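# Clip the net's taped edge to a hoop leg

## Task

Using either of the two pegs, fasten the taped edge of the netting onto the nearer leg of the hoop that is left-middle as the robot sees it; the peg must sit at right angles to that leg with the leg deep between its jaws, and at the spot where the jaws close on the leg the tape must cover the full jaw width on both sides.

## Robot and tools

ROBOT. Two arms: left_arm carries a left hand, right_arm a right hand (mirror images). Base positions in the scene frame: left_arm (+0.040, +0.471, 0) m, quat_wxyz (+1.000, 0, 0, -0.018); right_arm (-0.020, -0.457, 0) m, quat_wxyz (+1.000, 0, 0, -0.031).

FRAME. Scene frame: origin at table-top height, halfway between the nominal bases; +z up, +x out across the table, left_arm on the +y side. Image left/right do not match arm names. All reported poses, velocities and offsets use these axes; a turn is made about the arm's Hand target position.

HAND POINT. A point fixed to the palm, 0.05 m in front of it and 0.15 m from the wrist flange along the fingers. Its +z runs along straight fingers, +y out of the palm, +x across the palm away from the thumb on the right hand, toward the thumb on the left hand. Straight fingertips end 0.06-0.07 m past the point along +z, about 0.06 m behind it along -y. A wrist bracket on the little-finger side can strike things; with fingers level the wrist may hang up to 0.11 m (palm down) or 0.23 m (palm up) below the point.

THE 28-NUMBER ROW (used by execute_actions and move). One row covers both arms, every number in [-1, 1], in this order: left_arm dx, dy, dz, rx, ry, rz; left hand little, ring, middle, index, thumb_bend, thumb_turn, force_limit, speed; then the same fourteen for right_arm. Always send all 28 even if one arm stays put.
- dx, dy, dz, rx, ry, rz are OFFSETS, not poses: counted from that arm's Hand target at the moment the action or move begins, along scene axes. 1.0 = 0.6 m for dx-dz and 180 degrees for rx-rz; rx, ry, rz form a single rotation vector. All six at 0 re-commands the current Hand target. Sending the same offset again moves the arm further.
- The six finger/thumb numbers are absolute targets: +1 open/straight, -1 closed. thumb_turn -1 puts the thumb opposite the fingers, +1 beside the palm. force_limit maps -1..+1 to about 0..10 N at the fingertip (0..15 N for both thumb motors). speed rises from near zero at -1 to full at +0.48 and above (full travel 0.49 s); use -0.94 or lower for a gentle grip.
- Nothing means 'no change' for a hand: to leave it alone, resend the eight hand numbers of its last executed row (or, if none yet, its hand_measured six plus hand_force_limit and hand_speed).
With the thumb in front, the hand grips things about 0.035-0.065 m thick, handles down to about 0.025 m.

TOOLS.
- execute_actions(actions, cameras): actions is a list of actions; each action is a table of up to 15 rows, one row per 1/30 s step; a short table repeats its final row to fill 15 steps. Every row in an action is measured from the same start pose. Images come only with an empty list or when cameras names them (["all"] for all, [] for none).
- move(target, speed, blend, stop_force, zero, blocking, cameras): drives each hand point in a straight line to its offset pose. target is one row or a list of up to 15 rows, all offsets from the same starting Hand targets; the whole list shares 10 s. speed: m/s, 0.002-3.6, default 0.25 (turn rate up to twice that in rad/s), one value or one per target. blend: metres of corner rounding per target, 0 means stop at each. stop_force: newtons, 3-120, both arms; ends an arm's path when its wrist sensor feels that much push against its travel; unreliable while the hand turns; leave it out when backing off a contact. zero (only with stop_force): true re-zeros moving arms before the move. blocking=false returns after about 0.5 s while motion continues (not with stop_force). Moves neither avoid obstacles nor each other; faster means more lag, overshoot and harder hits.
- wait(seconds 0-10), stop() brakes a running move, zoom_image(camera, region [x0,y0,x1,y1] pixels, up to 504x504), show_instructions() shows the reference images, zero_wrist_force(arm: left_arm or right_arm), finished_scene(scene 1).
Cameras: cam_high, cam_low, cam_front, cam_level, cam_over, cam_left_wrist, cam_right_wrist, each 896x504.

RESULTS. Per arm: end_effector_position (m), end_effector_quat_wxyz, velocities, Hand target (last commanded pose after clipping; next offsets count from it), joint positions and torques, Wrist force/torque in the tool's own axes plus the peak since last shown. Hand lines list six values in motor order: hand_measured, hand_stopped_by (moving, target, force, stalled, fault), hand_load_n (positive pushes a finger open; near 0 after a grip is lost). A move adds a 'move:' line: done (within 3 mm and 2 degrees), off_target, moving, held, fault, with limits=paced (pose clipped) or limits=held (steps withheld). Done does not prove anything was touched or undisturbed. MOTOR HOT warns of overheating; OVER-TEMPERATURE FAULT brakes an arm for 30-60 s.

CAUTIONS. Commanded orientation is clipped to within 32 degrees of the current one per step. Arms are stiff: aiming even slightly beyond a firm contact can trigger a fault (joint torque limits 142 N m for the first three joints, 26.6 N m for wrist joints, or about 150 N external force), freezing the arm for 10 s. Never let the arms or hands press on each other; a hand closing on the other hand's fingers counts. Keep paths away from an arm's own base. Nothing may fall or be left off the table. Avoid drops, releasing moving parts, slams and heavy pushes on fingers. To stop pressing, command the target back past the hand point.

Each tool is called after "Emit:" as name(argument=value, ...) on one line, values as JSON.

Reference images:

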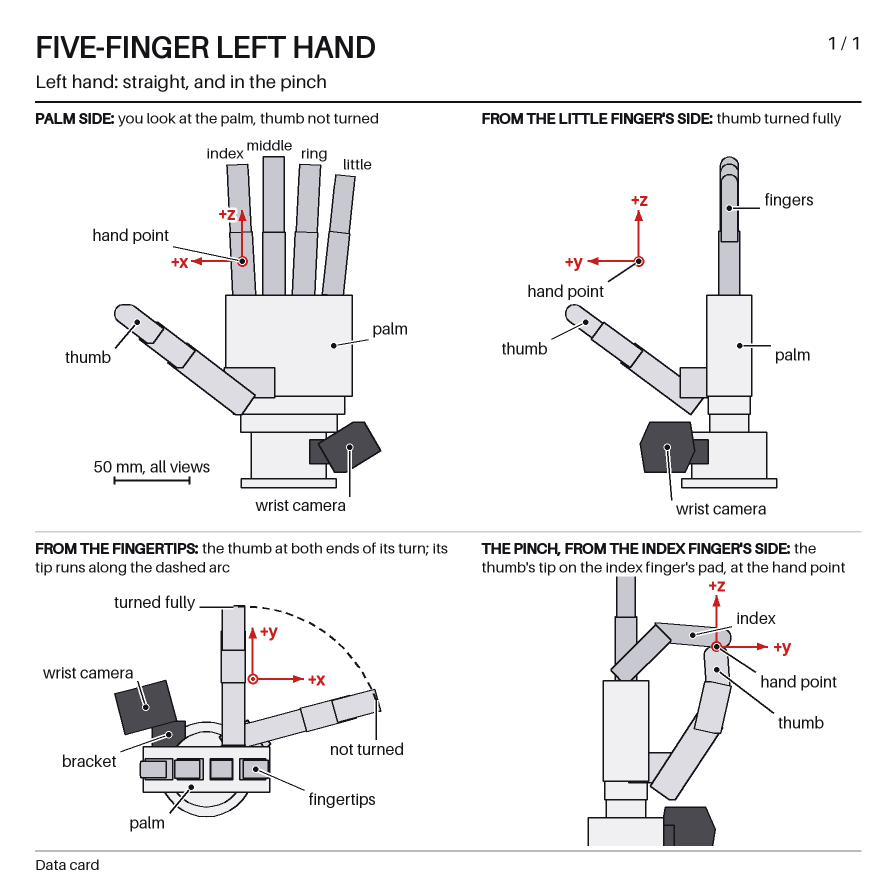

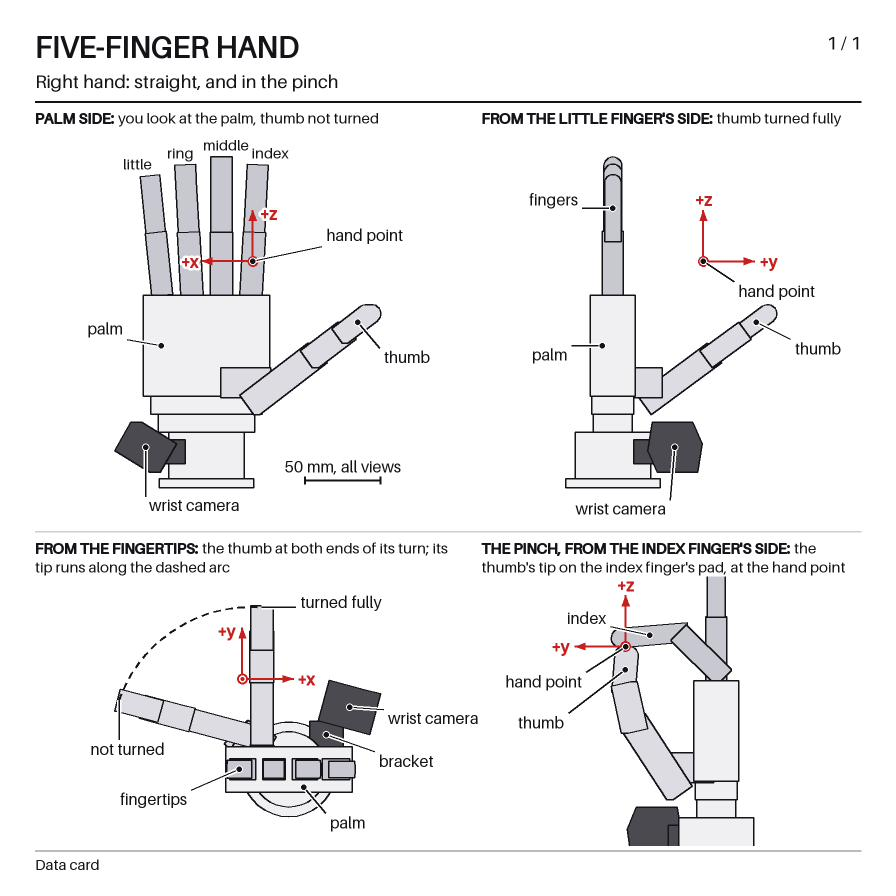

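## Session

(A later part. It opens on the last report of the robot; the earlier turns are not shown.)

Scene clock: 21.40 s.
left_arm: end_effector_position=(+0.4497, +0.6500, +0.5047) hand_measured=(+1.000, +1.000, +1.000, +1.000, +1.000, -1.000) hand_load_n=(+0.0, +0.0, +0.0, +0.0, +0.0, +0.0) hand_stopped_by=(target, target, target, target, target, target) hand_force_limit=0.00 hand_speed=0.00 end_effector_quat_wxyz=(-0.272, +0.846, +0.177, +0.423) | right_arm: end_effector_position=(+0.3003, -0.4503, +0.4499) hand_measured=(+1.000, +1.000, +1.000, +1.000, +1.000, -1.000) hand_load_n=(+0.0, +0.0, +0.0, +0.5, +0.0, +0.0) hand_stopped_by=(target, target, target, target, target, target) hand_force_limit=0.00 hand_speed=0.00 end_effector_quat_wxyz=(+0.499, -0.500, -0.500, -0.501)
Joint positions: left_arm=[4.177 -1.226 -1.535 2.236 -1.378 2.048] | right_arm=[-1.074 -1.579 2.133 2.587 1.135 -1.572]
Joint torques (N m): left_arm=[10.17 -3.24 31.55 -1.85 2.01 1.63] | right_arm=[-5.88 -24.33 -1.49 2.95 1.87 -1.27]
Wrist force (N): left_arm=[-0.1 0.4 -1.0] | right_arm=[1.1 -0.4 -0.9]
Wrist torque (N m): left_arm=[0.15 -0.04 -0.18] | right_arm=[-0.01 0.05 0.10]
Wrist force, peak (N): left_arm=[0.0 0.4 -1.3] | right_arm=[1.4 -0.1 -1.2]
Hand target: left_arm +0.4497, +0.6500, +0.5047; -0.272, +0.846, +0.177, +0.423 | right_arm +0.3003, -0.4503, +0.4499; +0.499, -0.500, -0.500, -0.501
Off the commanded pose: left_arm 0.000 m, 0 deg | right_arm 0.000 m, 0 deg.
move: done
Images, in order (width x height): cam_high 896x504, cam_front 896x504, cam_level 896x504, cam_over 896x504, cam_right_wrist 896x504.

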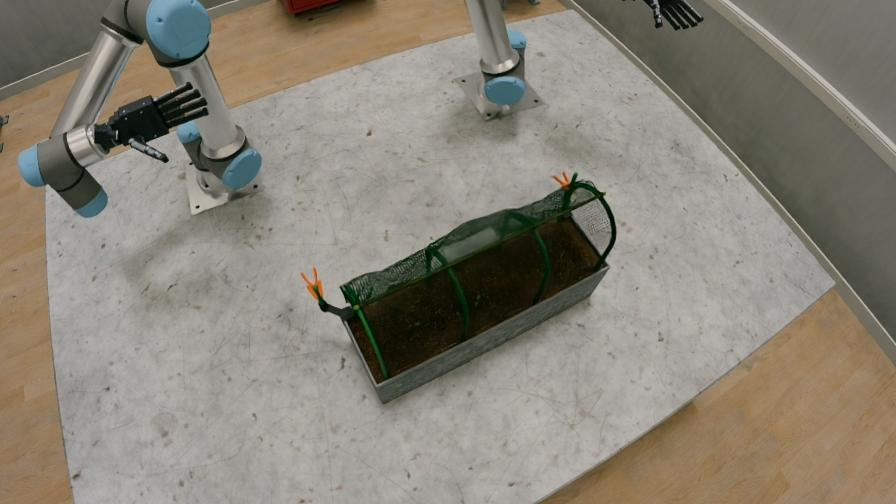

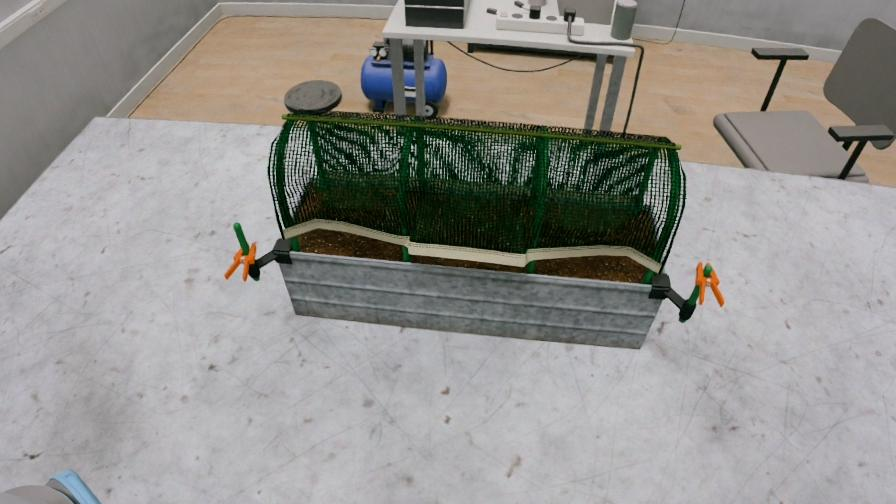

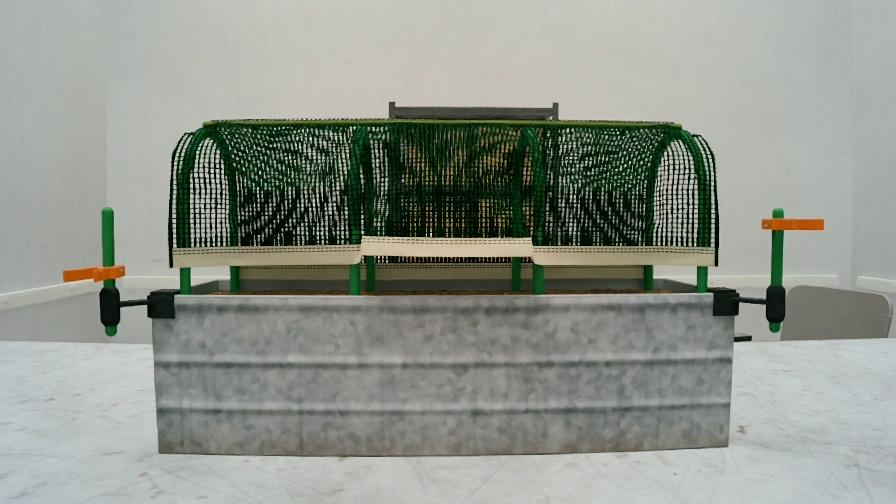

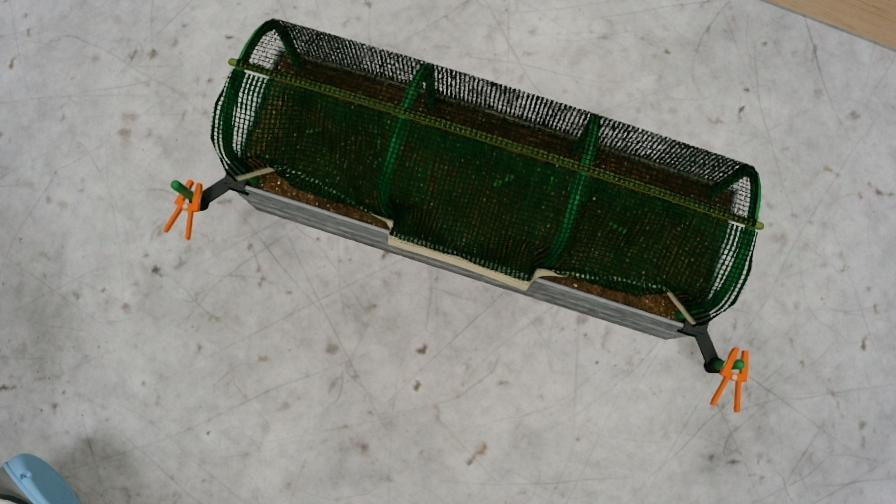

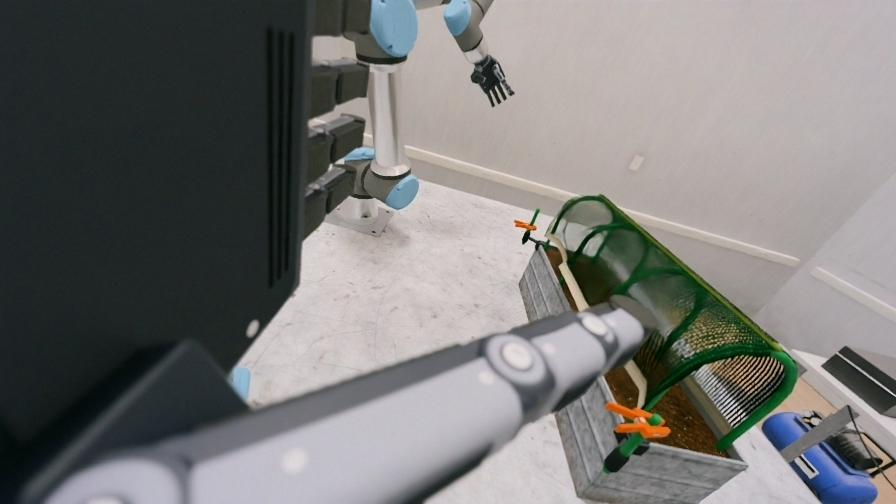

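Emit:
zoom_image(camera="cam_right_wrist", region=[300, 20, 560, 240])

Emit:
zoom_image(camera="cam_right_wrist", region=[500, 180, 820, 504])

Scaled by 1.938 from the camera's 896x504 image, which has a finer 1280x720 frame.

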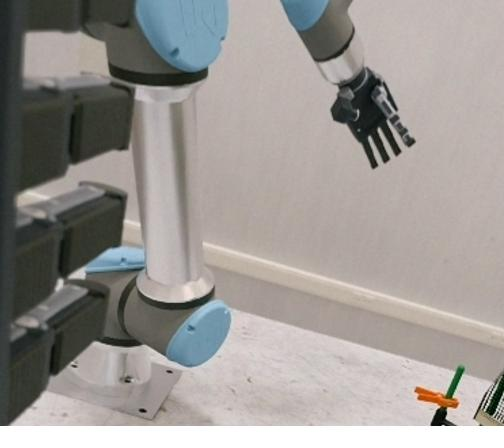

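Scaled by 1.556 from the camera's 896x504 image, which has a finer 1280x720 frame.

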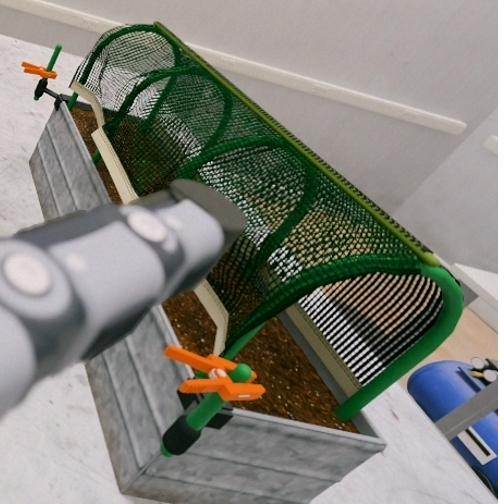

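Emit:
move(target=[[0, 0, 0, 0, 0, 0, 1, 1, 1, 1, 1, -1, 0, 0, 0.1, 0, -0.2, 0, 0, 0, 1, 1, 1, 1, 1, -1, 0, 0]], speed=0.25, cameras=["cam_high", "cam_over", "cam_front", "cam_level", "cam_right_wrist"])

Scene clock: 24.30 s.
left_arm: end_effector_position=(+0.4497, +0.6500, +0.5047) hand_measured=(+1.000, +1.000, +1.000, +1.000, +1.000, -1.000) hand_load_n=(+0.0, -0.5, +0.0, +0.0, +0.0, -0.5) hand_stopped_by=(target, target, target, target, target, target) hand_force_limit=0.00 hand_speed=0.00 end_effector_quat_wxyz=(-0.272, +0.846, +0.177, +0.423) | right_arm: end_effector_position=(+0.3602, -0.4503, +0.3301) hand_measured=(+1.000, +1.000, +1.000, +1.000, +1.000, -1.000) hand_load_n=(+0.0, +0.0, +0.0, +0.0, +0.0, +0.0) hand_stopped_by=(target, target, target, target, target, target) hand_force_limit=0.00 hand_speed=0.00 end_effector_quat_wxyz=(+0.499, -0.500, -0.500, -0.501)
Joint positions: left_arm=[4.177 -1.226 -1.535 2.236 -1.378 2.048] | right_arm=[-0.926 -1.254 2.146 2.249 0.987 -1.572]
Joint torques (N m): left_arm=[9.85 -3.98 31.49 -1.77 1.98 1.45] | right_arm=[6.91 -15.48 -22.92 -0.42 -1.36 -1.08]
Wrist force (N): left_arm=[-0.1 0.3 -1.0] | right_arm=[1.0 -0.7 -1.2]
Wrist torque (N m): left_arm=[0.14 -0.05 -0.18] | right_arm=[-0.03 0.10 0.04]
Wrist force, peak (N): left_arm=[0.2 0.2 -1.4] | right_arm=[1.8 -0.9 -1.1]
Hand target: left_arm +0.4497, +0.6500, +0.5047; -0.272, +0.846, +0.177, +0.423 | right_arm +0.3603, -0.4503, +0.3299; +0.499, -0.500, -0.500, -0.501
Off the commanded pose: left_arm 0.000 m, 0 deg | right_arm 0.000 m, 0 deg.
move: done
Images, in order (width x height): cam_high 896x504, cam_front 896x504, cam_level 896x504, cam_over 896x504, cam_right_wrist 896x504.

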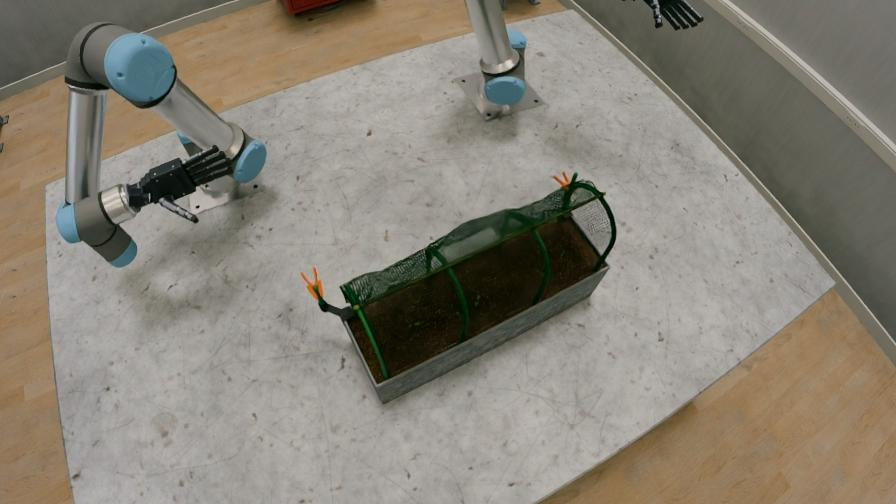

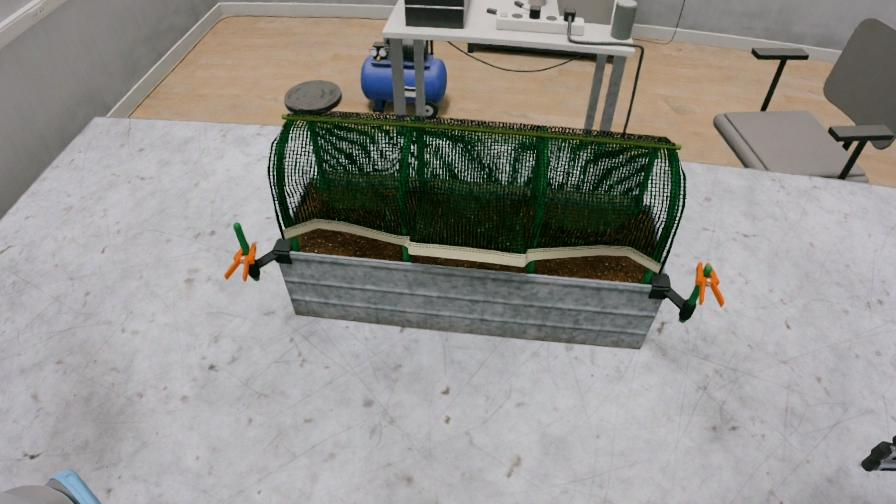

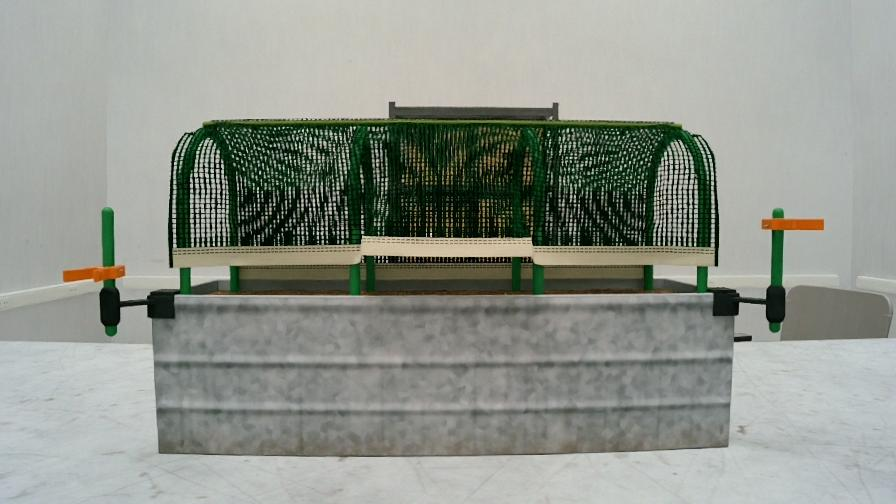

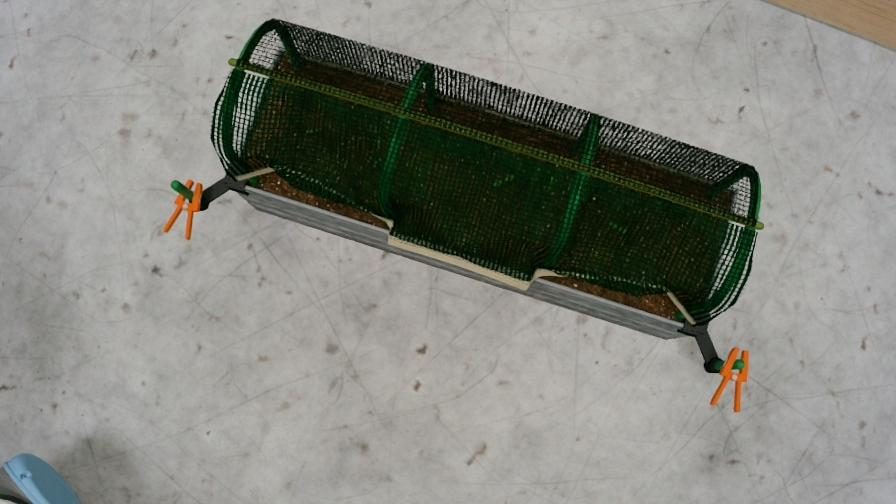

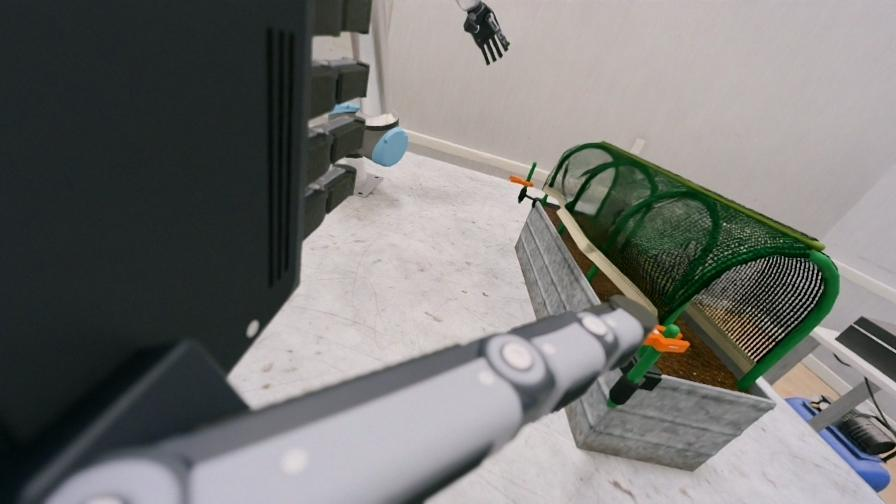

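Emit:
move(target=[[0, 0, 0, 0, 0, 0, 1, 1, 1, 1, 1, -1, 0, 0, 0.15, 0.07, -0.117, 0, 0, 0, 1, 1, 1, 1, 1, -1, 0, 0]], speed=0.25, cameras=["cam_high", "cam_over", "cam_front", "cam_level", "cam_right_wrist"])

Scene clock: 27.30 s.
left_arm: end_effector_position=(+0.4497, +0.6500, +0.5047) hand_measured=(+1.000, +1.000, +1.000, +1.000, +1.000, -1.000) hand_load_n=(+0.0, +0.0, +0.0, +0.0, -0.5, +0.0) hand_stopped_by=(target, target, target, target, target, target) hand_force_limit=0.00 hand_speed=0.00 end_effector_quat_wxyz=(-0.272, +0.846, +0.177, +0.423) | right_arm: end_effector_position=(+0.4501, -0.4083, +0.2598) hand_measured=(+1.000, +1.000, +1.000, +1.000, +1.000, -1.000) hand_load_n=(+0.0, +0.0, +0.0, +0.0, +0.0, +0.0) hand_stopped_by=(target, target, target, target, target, target) hand_force_limit=0.00 hand_speed=0.00 end_effector_quat_wxyz=(+0.499, -0.500, -0.500, -0.501)
Joint positions: left_arm=[4.177 -1.226 -1.535 2.236 -1.378 2.048] | right_arm=[-0.691 -1.009 2.015 2.135 0.752 -1.572]
Joint torques (N m): left_arm=[10.3 -3.77 32.48 -1.72 1.82 1.76] | right_arm=[5.92 -23.05 -22.08 -0.56 -1.36 1.15]
Wrist force (N): left_arm=[0.0 0.4 -1.1] | right_arm=[1.0 -0.2 -1.3]
Wrist torque (N m): left_arm=[0.16 -0.06 -0.18] | right_arm=[0.04 0.10 0.08]
Wrist force, peak (N): left_arm=[-0.1 0.3 -1.3] | right_arm=[1.4 -1.5 -1.5]
Hand target: left_arm +0.4497, +0.6500, +0.5047; -0.272, +0.846, +0.177, +0.423 | right_arm +0.4503, -0.4083, +0.2597; +0.499, -0.500, -0.500, -0.501
Off the commanded pose: left_arm 0.000 m, 0 deg | right_arm 0.000 m, 0 deg.
move: done
Images, in order (width x height): cam_high 896x504, cam_front 896x504, cam_level 896x504, cam_over 896x504, cam_right_wrist 896x504.

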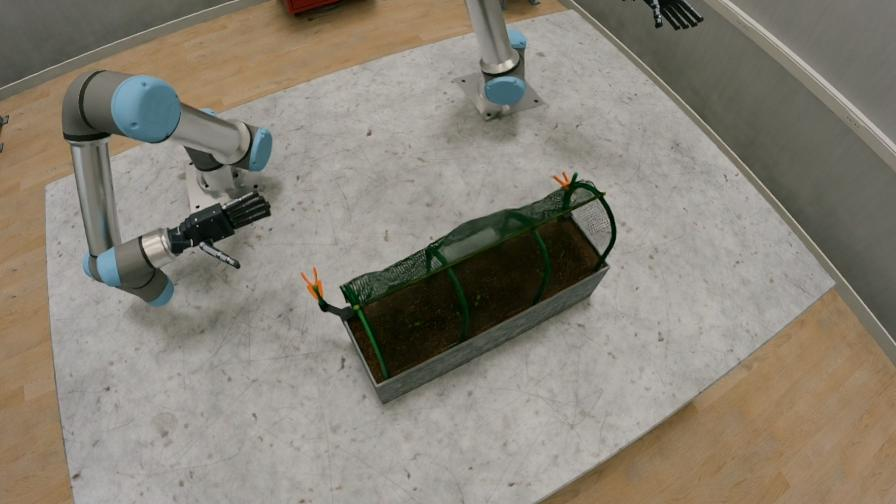

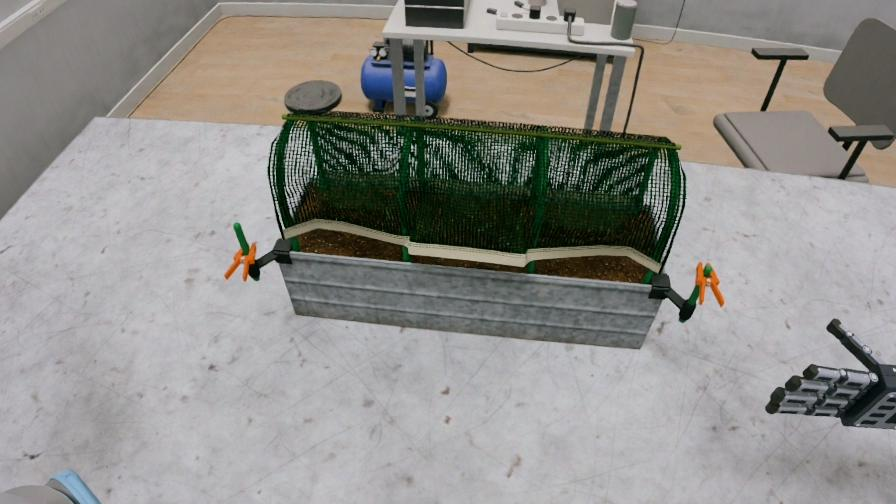

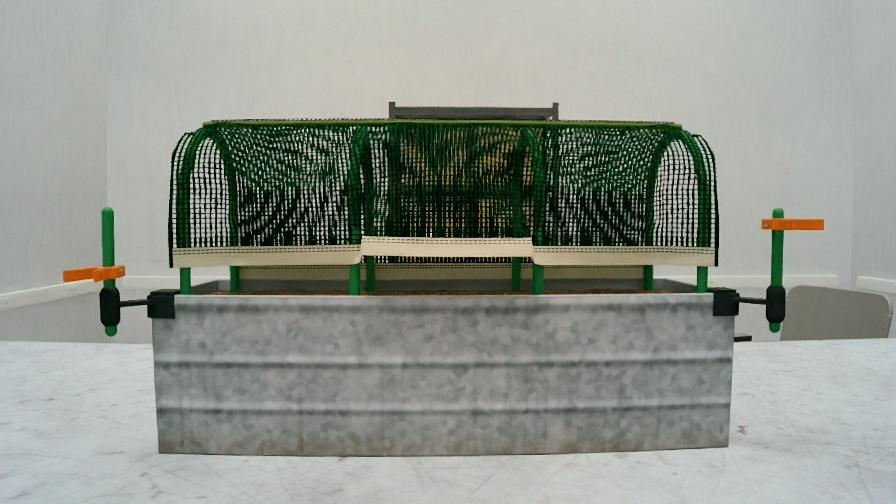

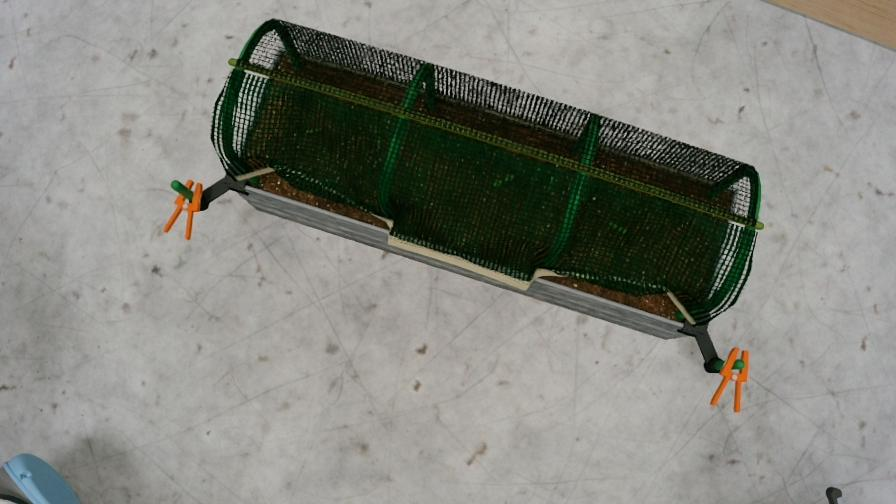

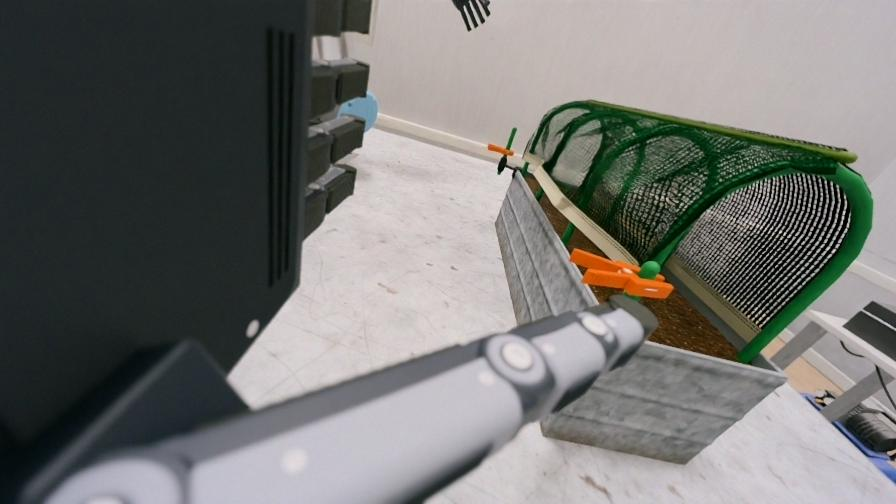

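Emit:
move(target=[[0, 0, 0, 0, 0, 0, 1, 1, 1, 1, 1, -1, 0, 0, 0.033, 0.13, -0.09, 0, 0, 0.018, 1, 1, 1, 1, 1, -1, 0, 0]], speed=0.2, cameras=["cam_over", "cam_front", "cam_level", "cam_right_wrist"])

Scene clock: 29.73 s.
left_arm: end_effector_position=(+0.4497, +0.6500, +0.5047) hand_measured=(+1.000, +1.000, +1.000, +1.000, +1.000, -1.000) hand_load_n=(+0.0, +0.0, +0.0, +0.5, +0.5, +0.0) hand_stopped_by=(target, target, target, target, target, target) hand_force_limit=0.00 hand_speed=0.00 end_effector_quat_wxyz=(-0.272, +0.846, +0.177, +0.423) | right_arm: end_effector_position=(+0.4700, -0.3304, +0.2058) hand_measured=(+1.000, +1.000, +1.000, +1.000, +1.000, -1.000) hand_load_n=(+0.0, +0.0, +0.0, +0.0, +0.0, +0.0) hand_stopped_by=(target, target, target, target, target, target) hand_force_limit=0.00 hand_speed=0.00 end_effector_quat_wxyz=(+0.513, -0.486, -0.514, -0.487)
Joint positions: left_arm=[4.177 -1.226 -1.535 2.236 -1.378 2.048] | right_arm=[-0.508 -0.88 2.001 2.02 0.626 -1.572]
Joint torques (N m): left_arm=[10.44 -2.62 32.28 -1.45 1.89 1.44] | right_arm=[5.88 -26.65 -20.22 -0.85 -1.22 1.31]
Wrist force (N): left_arm=[-0.1 0.2 -1.0] | right_arm=[1.1 -0.1 -0.9]
Wrist torque (N m): left_arm=[0.13 -0.05 -0.18] | right_arm=[0.01 0.08 0.06]
Wrist force, peak (N): left_arm=[0.0 0.4 -1.3] | right_arm=[1.4 -0.5 -1.9]
Hand target: left_arm +0.4497, +0.6500, +0.5047; -0.272, +0.846, +0.177, +0.423 | right_arm +0.4701, -0.3303, +0.2057; +0.513, -0.486, -0.514, -0.486
Off the commanded pose: left_arm 0.000 m, 0 deg | right_arm 0.000 m, 0 deg.
move: done
Images, in order (width x height): cam_front 896x504, cam_level 896x504, cam_over 896x504, cam_right_wrist 896x504.

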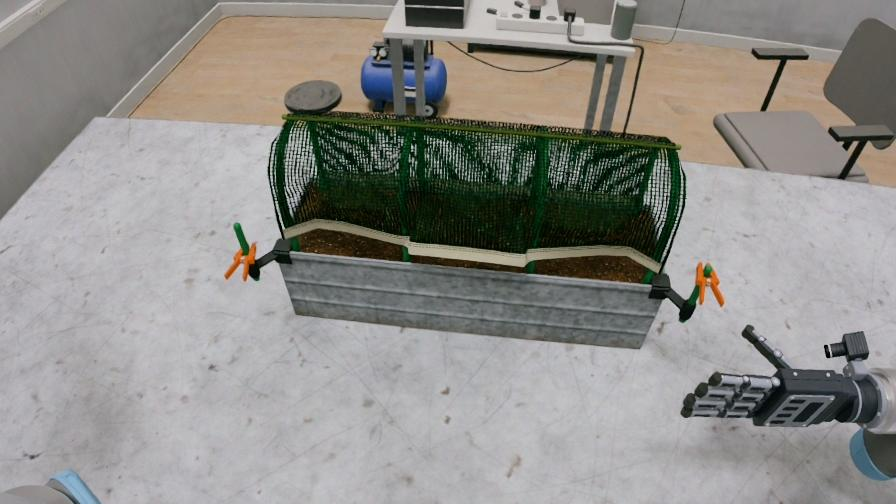

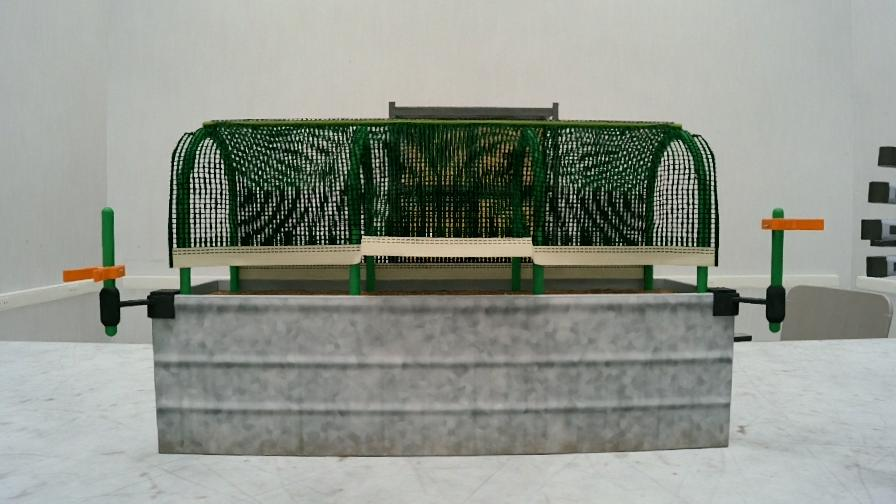

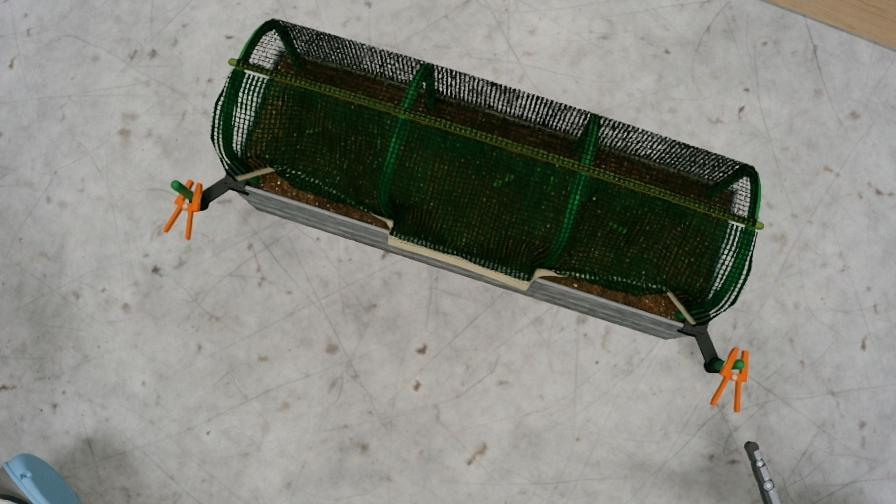

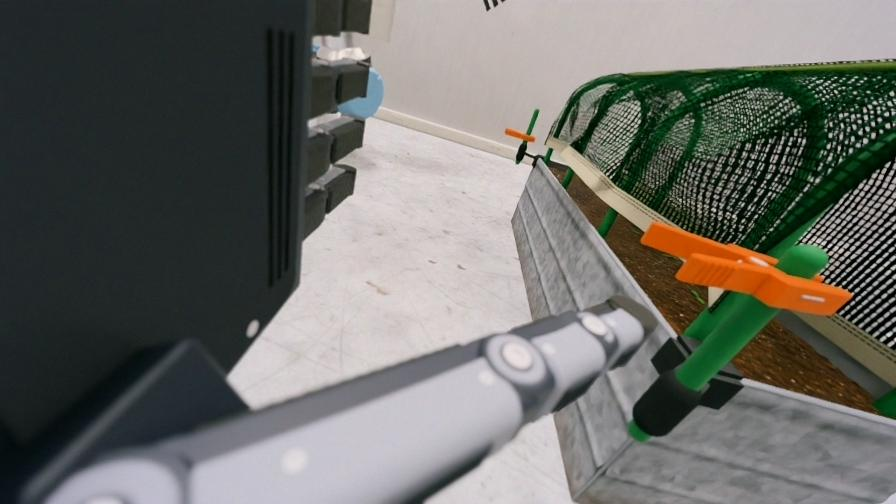

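Emit:
move(target=[[0, 0, 0, 0, 0, 0, 1, 1, 1, 1, 1, -1, 0, 0, 0.058, 0.0055, 0.027, 0, 0, 0, 1, 1, 1, 1, 1, -1, 0, 0]], speed=0.1, cameras=["cam_over", "cam_front", "cam_level", "cam_right_wrist"])

Scene clock: 32.27 s.
left_arm: end_effector_position=(+0.4497, +0.6500, +0.5047) hand_measured=(+1.000, +1.000, +1.000, +1.000, +1.000, -1.000) hand_load_n=(+0.0, +0.0, +0.0, +0.0, +0.0, +0.0) hand_stopped_by=(target, target, target, target, target, target) hand_force_limit=0.00 hand_speed=0.00 end_effector_quat_wxyz=(-0.272, +0.846, +0.177, +0.423) | right_arm: end_effector_position=(+0.5047, -0.3270, +0.2219) hand_measured=(+1.000, +1.000, +1.000, +1.000, +1.000, -1.000) hand_load_n=(+0.0, +0.0, +0.0, +0.0, +0.0, +0.5) hand_stopped_by=(target, target, target, target, target, target) hand_force_limit=0.00 hand_speed=0.00 end_effector_quat_wxyz=(+0.513, -0.486, -0.514, -0.486)
Joint positions: left_arm=[4.177 -1.226 -1.535 2.236 -1.378 2.048] | right_arm=[-0.462 -0.875 1.902 2.114 0.58 -1.572]
Joint torques (N m): left_arm=[10.19 -3.35 31.2 -1.87 1.75 1.59] | right_arm=[5.16 -27.77 -21.68 2.33 -1.25 -0.64]
Wrist force (N): left_arm=[-0.1 0.2 -1.1] | right_arm=[1.1 -0.6 -1.1]
Wrist torque (N m): left_arm=[0.13 -0.06 -0.18] | right_arm=[-0.04 0.09 -0.02]
Wrist force, peak (N): left_arm=[-0.4 0.2 -1.3] | right_arm=[1.2 -0.1 -1.3]
Hand target: left_arm +0.4497, +0.6500, +0.5047; -0.272, +0.846, +0.177, +0.423 | right_arm +0.5049, -0.3270, +0.2219; +0.513, -0.486, -0.514, -0.486
Off the commanded pose: left_arm 0.000 m, 0 deg | right_arm 0.000 m, 0 deg.
move: done
Images, in order (width x height): cam_front 896x504, cam_level 896x504, cam_over 896x504, cam_right_wrist 896x504.

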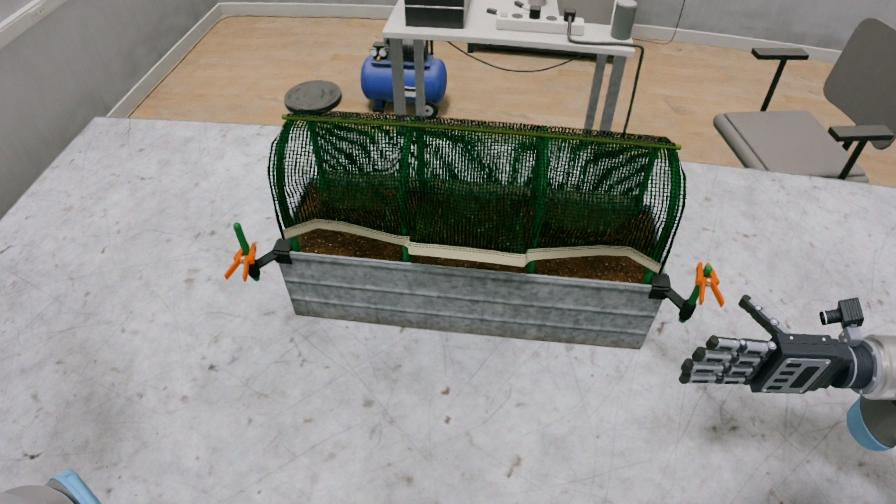

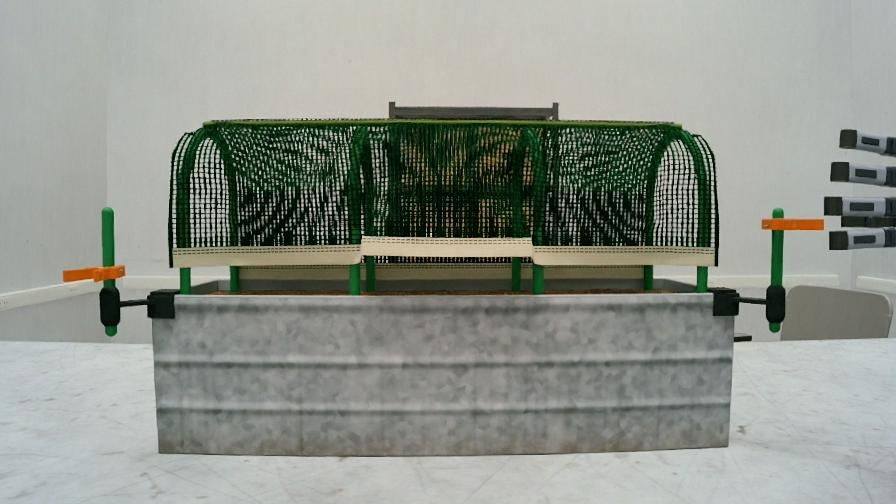

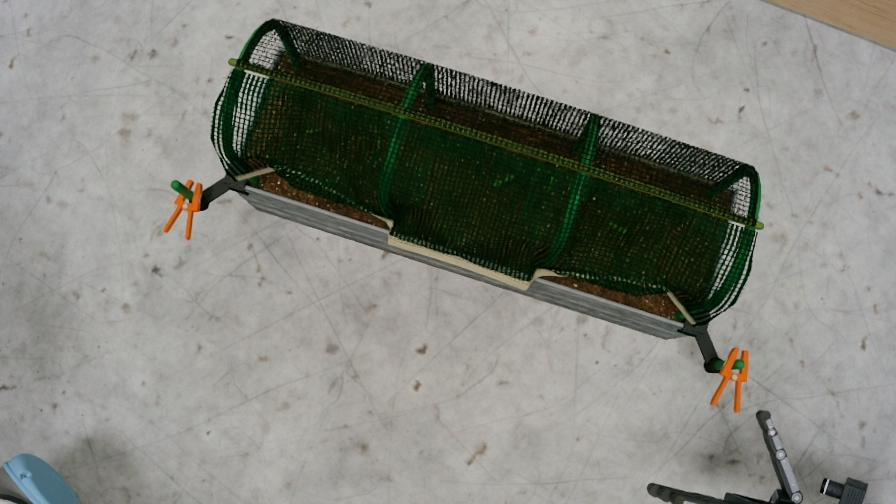

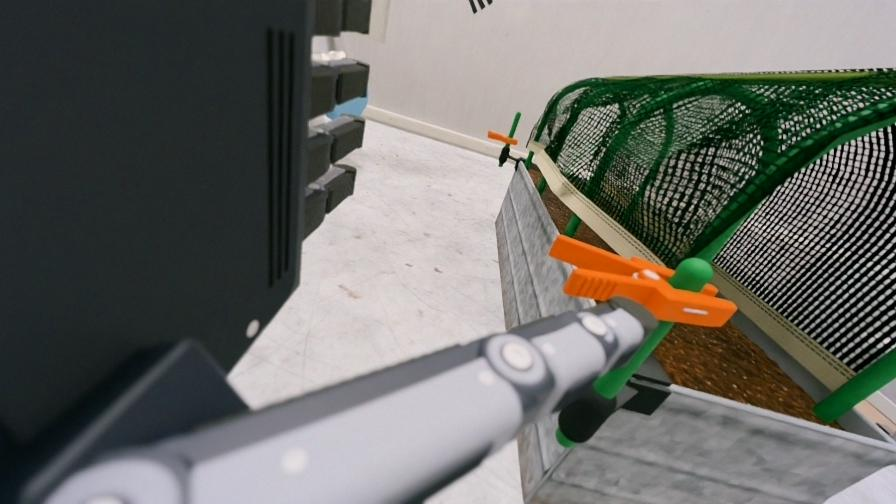

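Emit:
zoom_image(camera="cam_over", region=[680, 330, 820, 450])

Emit:
zoom_image(camera="cam_right_wrist", region=[500, 180, 780, 400])

Emit:
zoom_image(camera="cam_level", region=[740, 110, 896, 350])

Scaled by 3.600 from the camera's 896x504 image, which has a finer 1280x720 frame.

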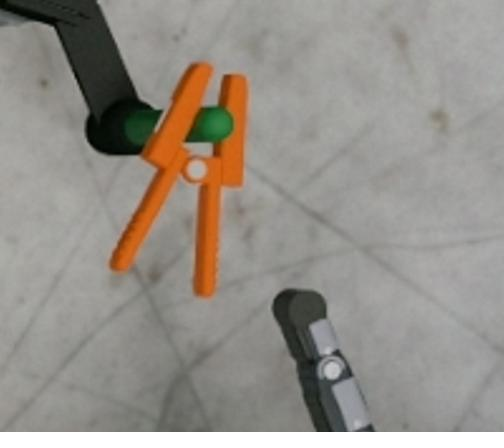

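Scaled by 1.800 from the camera's 896x504 image, which has a finer 1280x720 frame.

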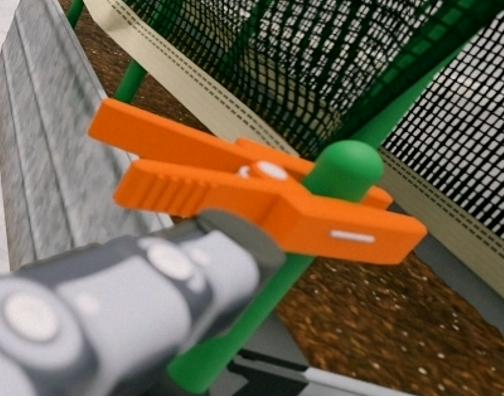

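Scaled by 2.100 from the camera's 896x504 image, which has a finer 1280x720 frame.

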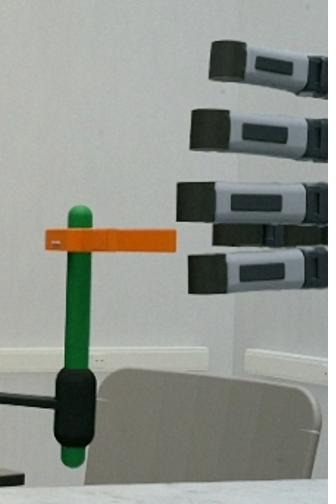

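Emit:
move(target=[[0, 0, 0, 0, 0, 0, 1, 1, 1, 1, 1, -1, 0, 0, 0.0, 0.0, 0.0268, 0, 0, 0, 1, 1, 1, 1, 1, -0.8, 0, 0], [0, 0, 0, 0, 0, 0, 1, 1, 1, 1, 1, -1, 0, 0, 0.0727, 0.0193, 0.0268, 0, 0, 0, 1, 1, 1, 1, 1, -0.8, 0, 0]], speed=0.08, cameras=["cam_over", "cam_front", "cam_level", "cam_right_wrist"])

Scene clock: 40.03 s.
left_arm: end_effector_position=(+0.4497, +0.6500, +0.5047) hand_measured=(+1.000, +1.000, +1.000, +1.000, +1.000, -1.000) hand_load_n=(+0.0, +0.0, +0.0, +0.0, +0.0, +0.0) hand_stopped_by=(target, target, target, target, target, target) hand_force_limit=0.00 hand_speed=0.00 end_effector_quat_wxyz=(-0.272, +0.846, +0.177, +0.423) | right_arm: end_effector_position=(+0.5484, -0.3154, +0.2380) hand_measured=(+1.000, +1.000, +1.000, +1.000, +1.000, -0.800) hand_load_n=(+0.0, +0.0, +0.0, +0.0, +0.0, +0.0) hand_stopped_by=(target, target, target, target, target, target) hand_force_limit=0.00 hand_speed=0.00 end_effector_quat_wxyz=(+0.513, -0.486, -0.514, -0.486)
Joint positions: left_arm=[4.177 -1.226 -1.535 2.236 -1.378 2.048] | right_arm=[-0.4 -0.851 1.774 2.217 0.517 -1.572]
Joint torques (N m): left_arm=[10.2 -2.93 30.96 -1.6 1.91 1.51] | right_arm=[5.89 -29.98 -22.63 2.39 -1.3 0.65]
Wrist force (N): left_arm=[-0.1 0.4 -0.9] | right_arm=[0.9 -0.4 -0.9]
Wrist torque (N m): left_arm=[0.15 -0.04 -0.19] | right_arm=[-0.03 0.12 -0.02]
Wrist force, peak (N): left_arm=[0.0 0.3 -1.4] | right_arm=[1.0 -1.0 -1.1]
Hand target: left_arm +0.4497, +0.6500, +0.5047; -0.272, +0.846, +0.177, +0.423 | right_arm +0.5485, -0.3154, +0.2380; +0.513, -0.486, -0.514, -0.486
Off the commanded pose: left_arm 0.000 m, 0 deg | right_arm 0.000 m, 0 deg.
move: done
Images, in order (width x height): cam_front 896x504, cam_level 896x504, cam_over 896x504, cam_right_wrist 896x504.

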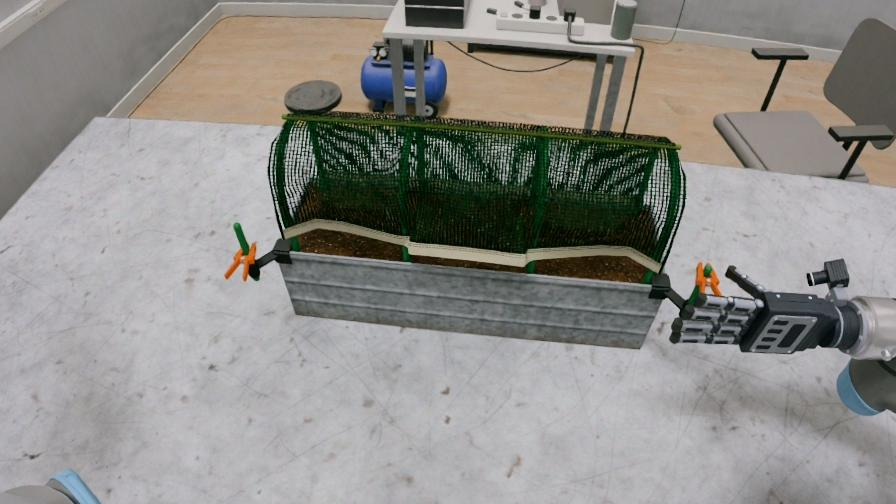

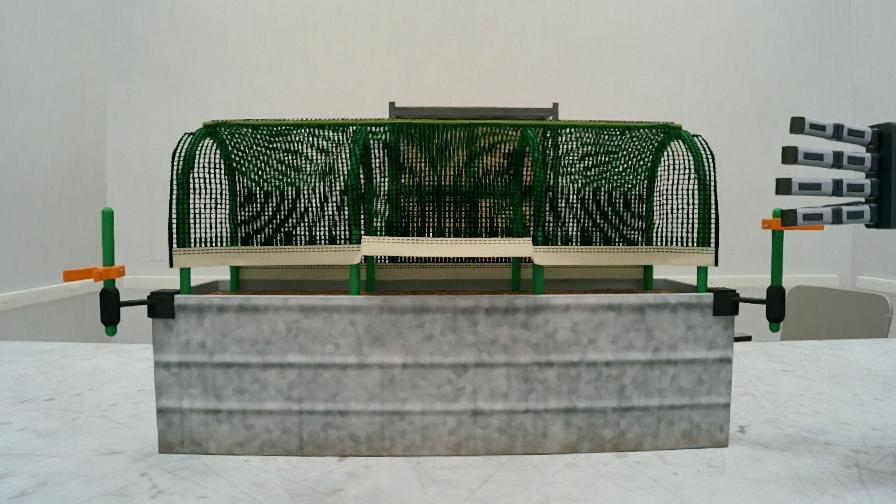

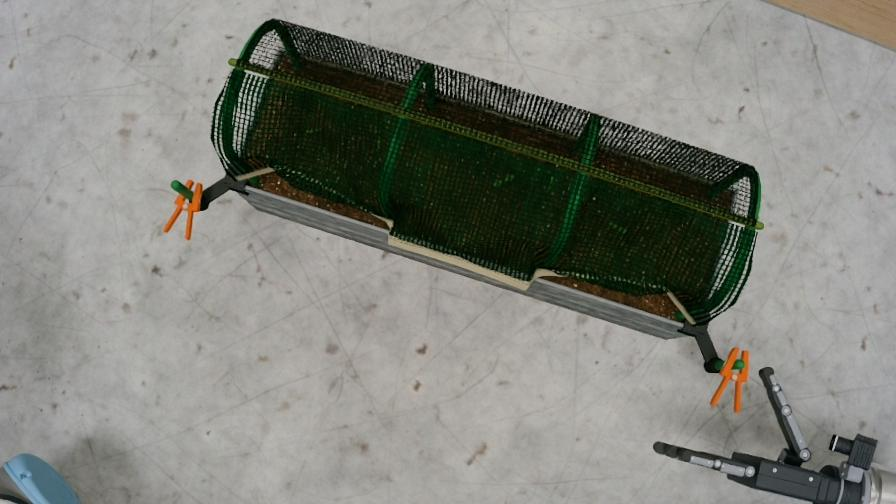

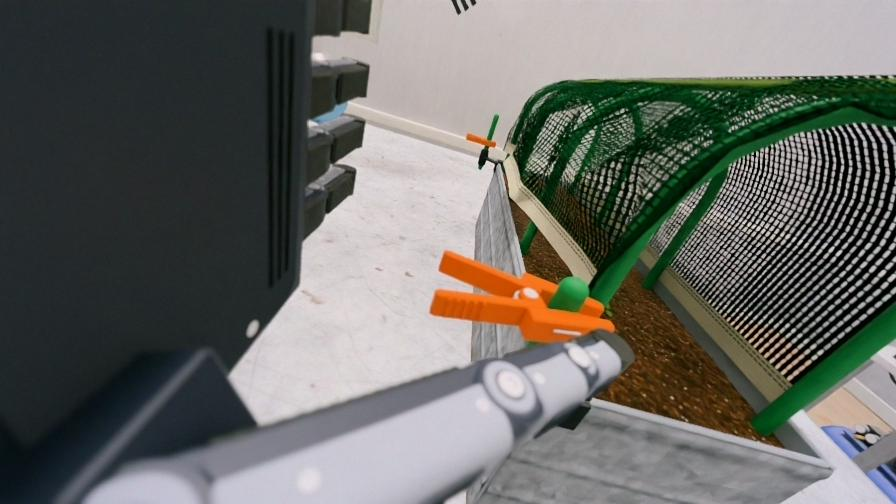

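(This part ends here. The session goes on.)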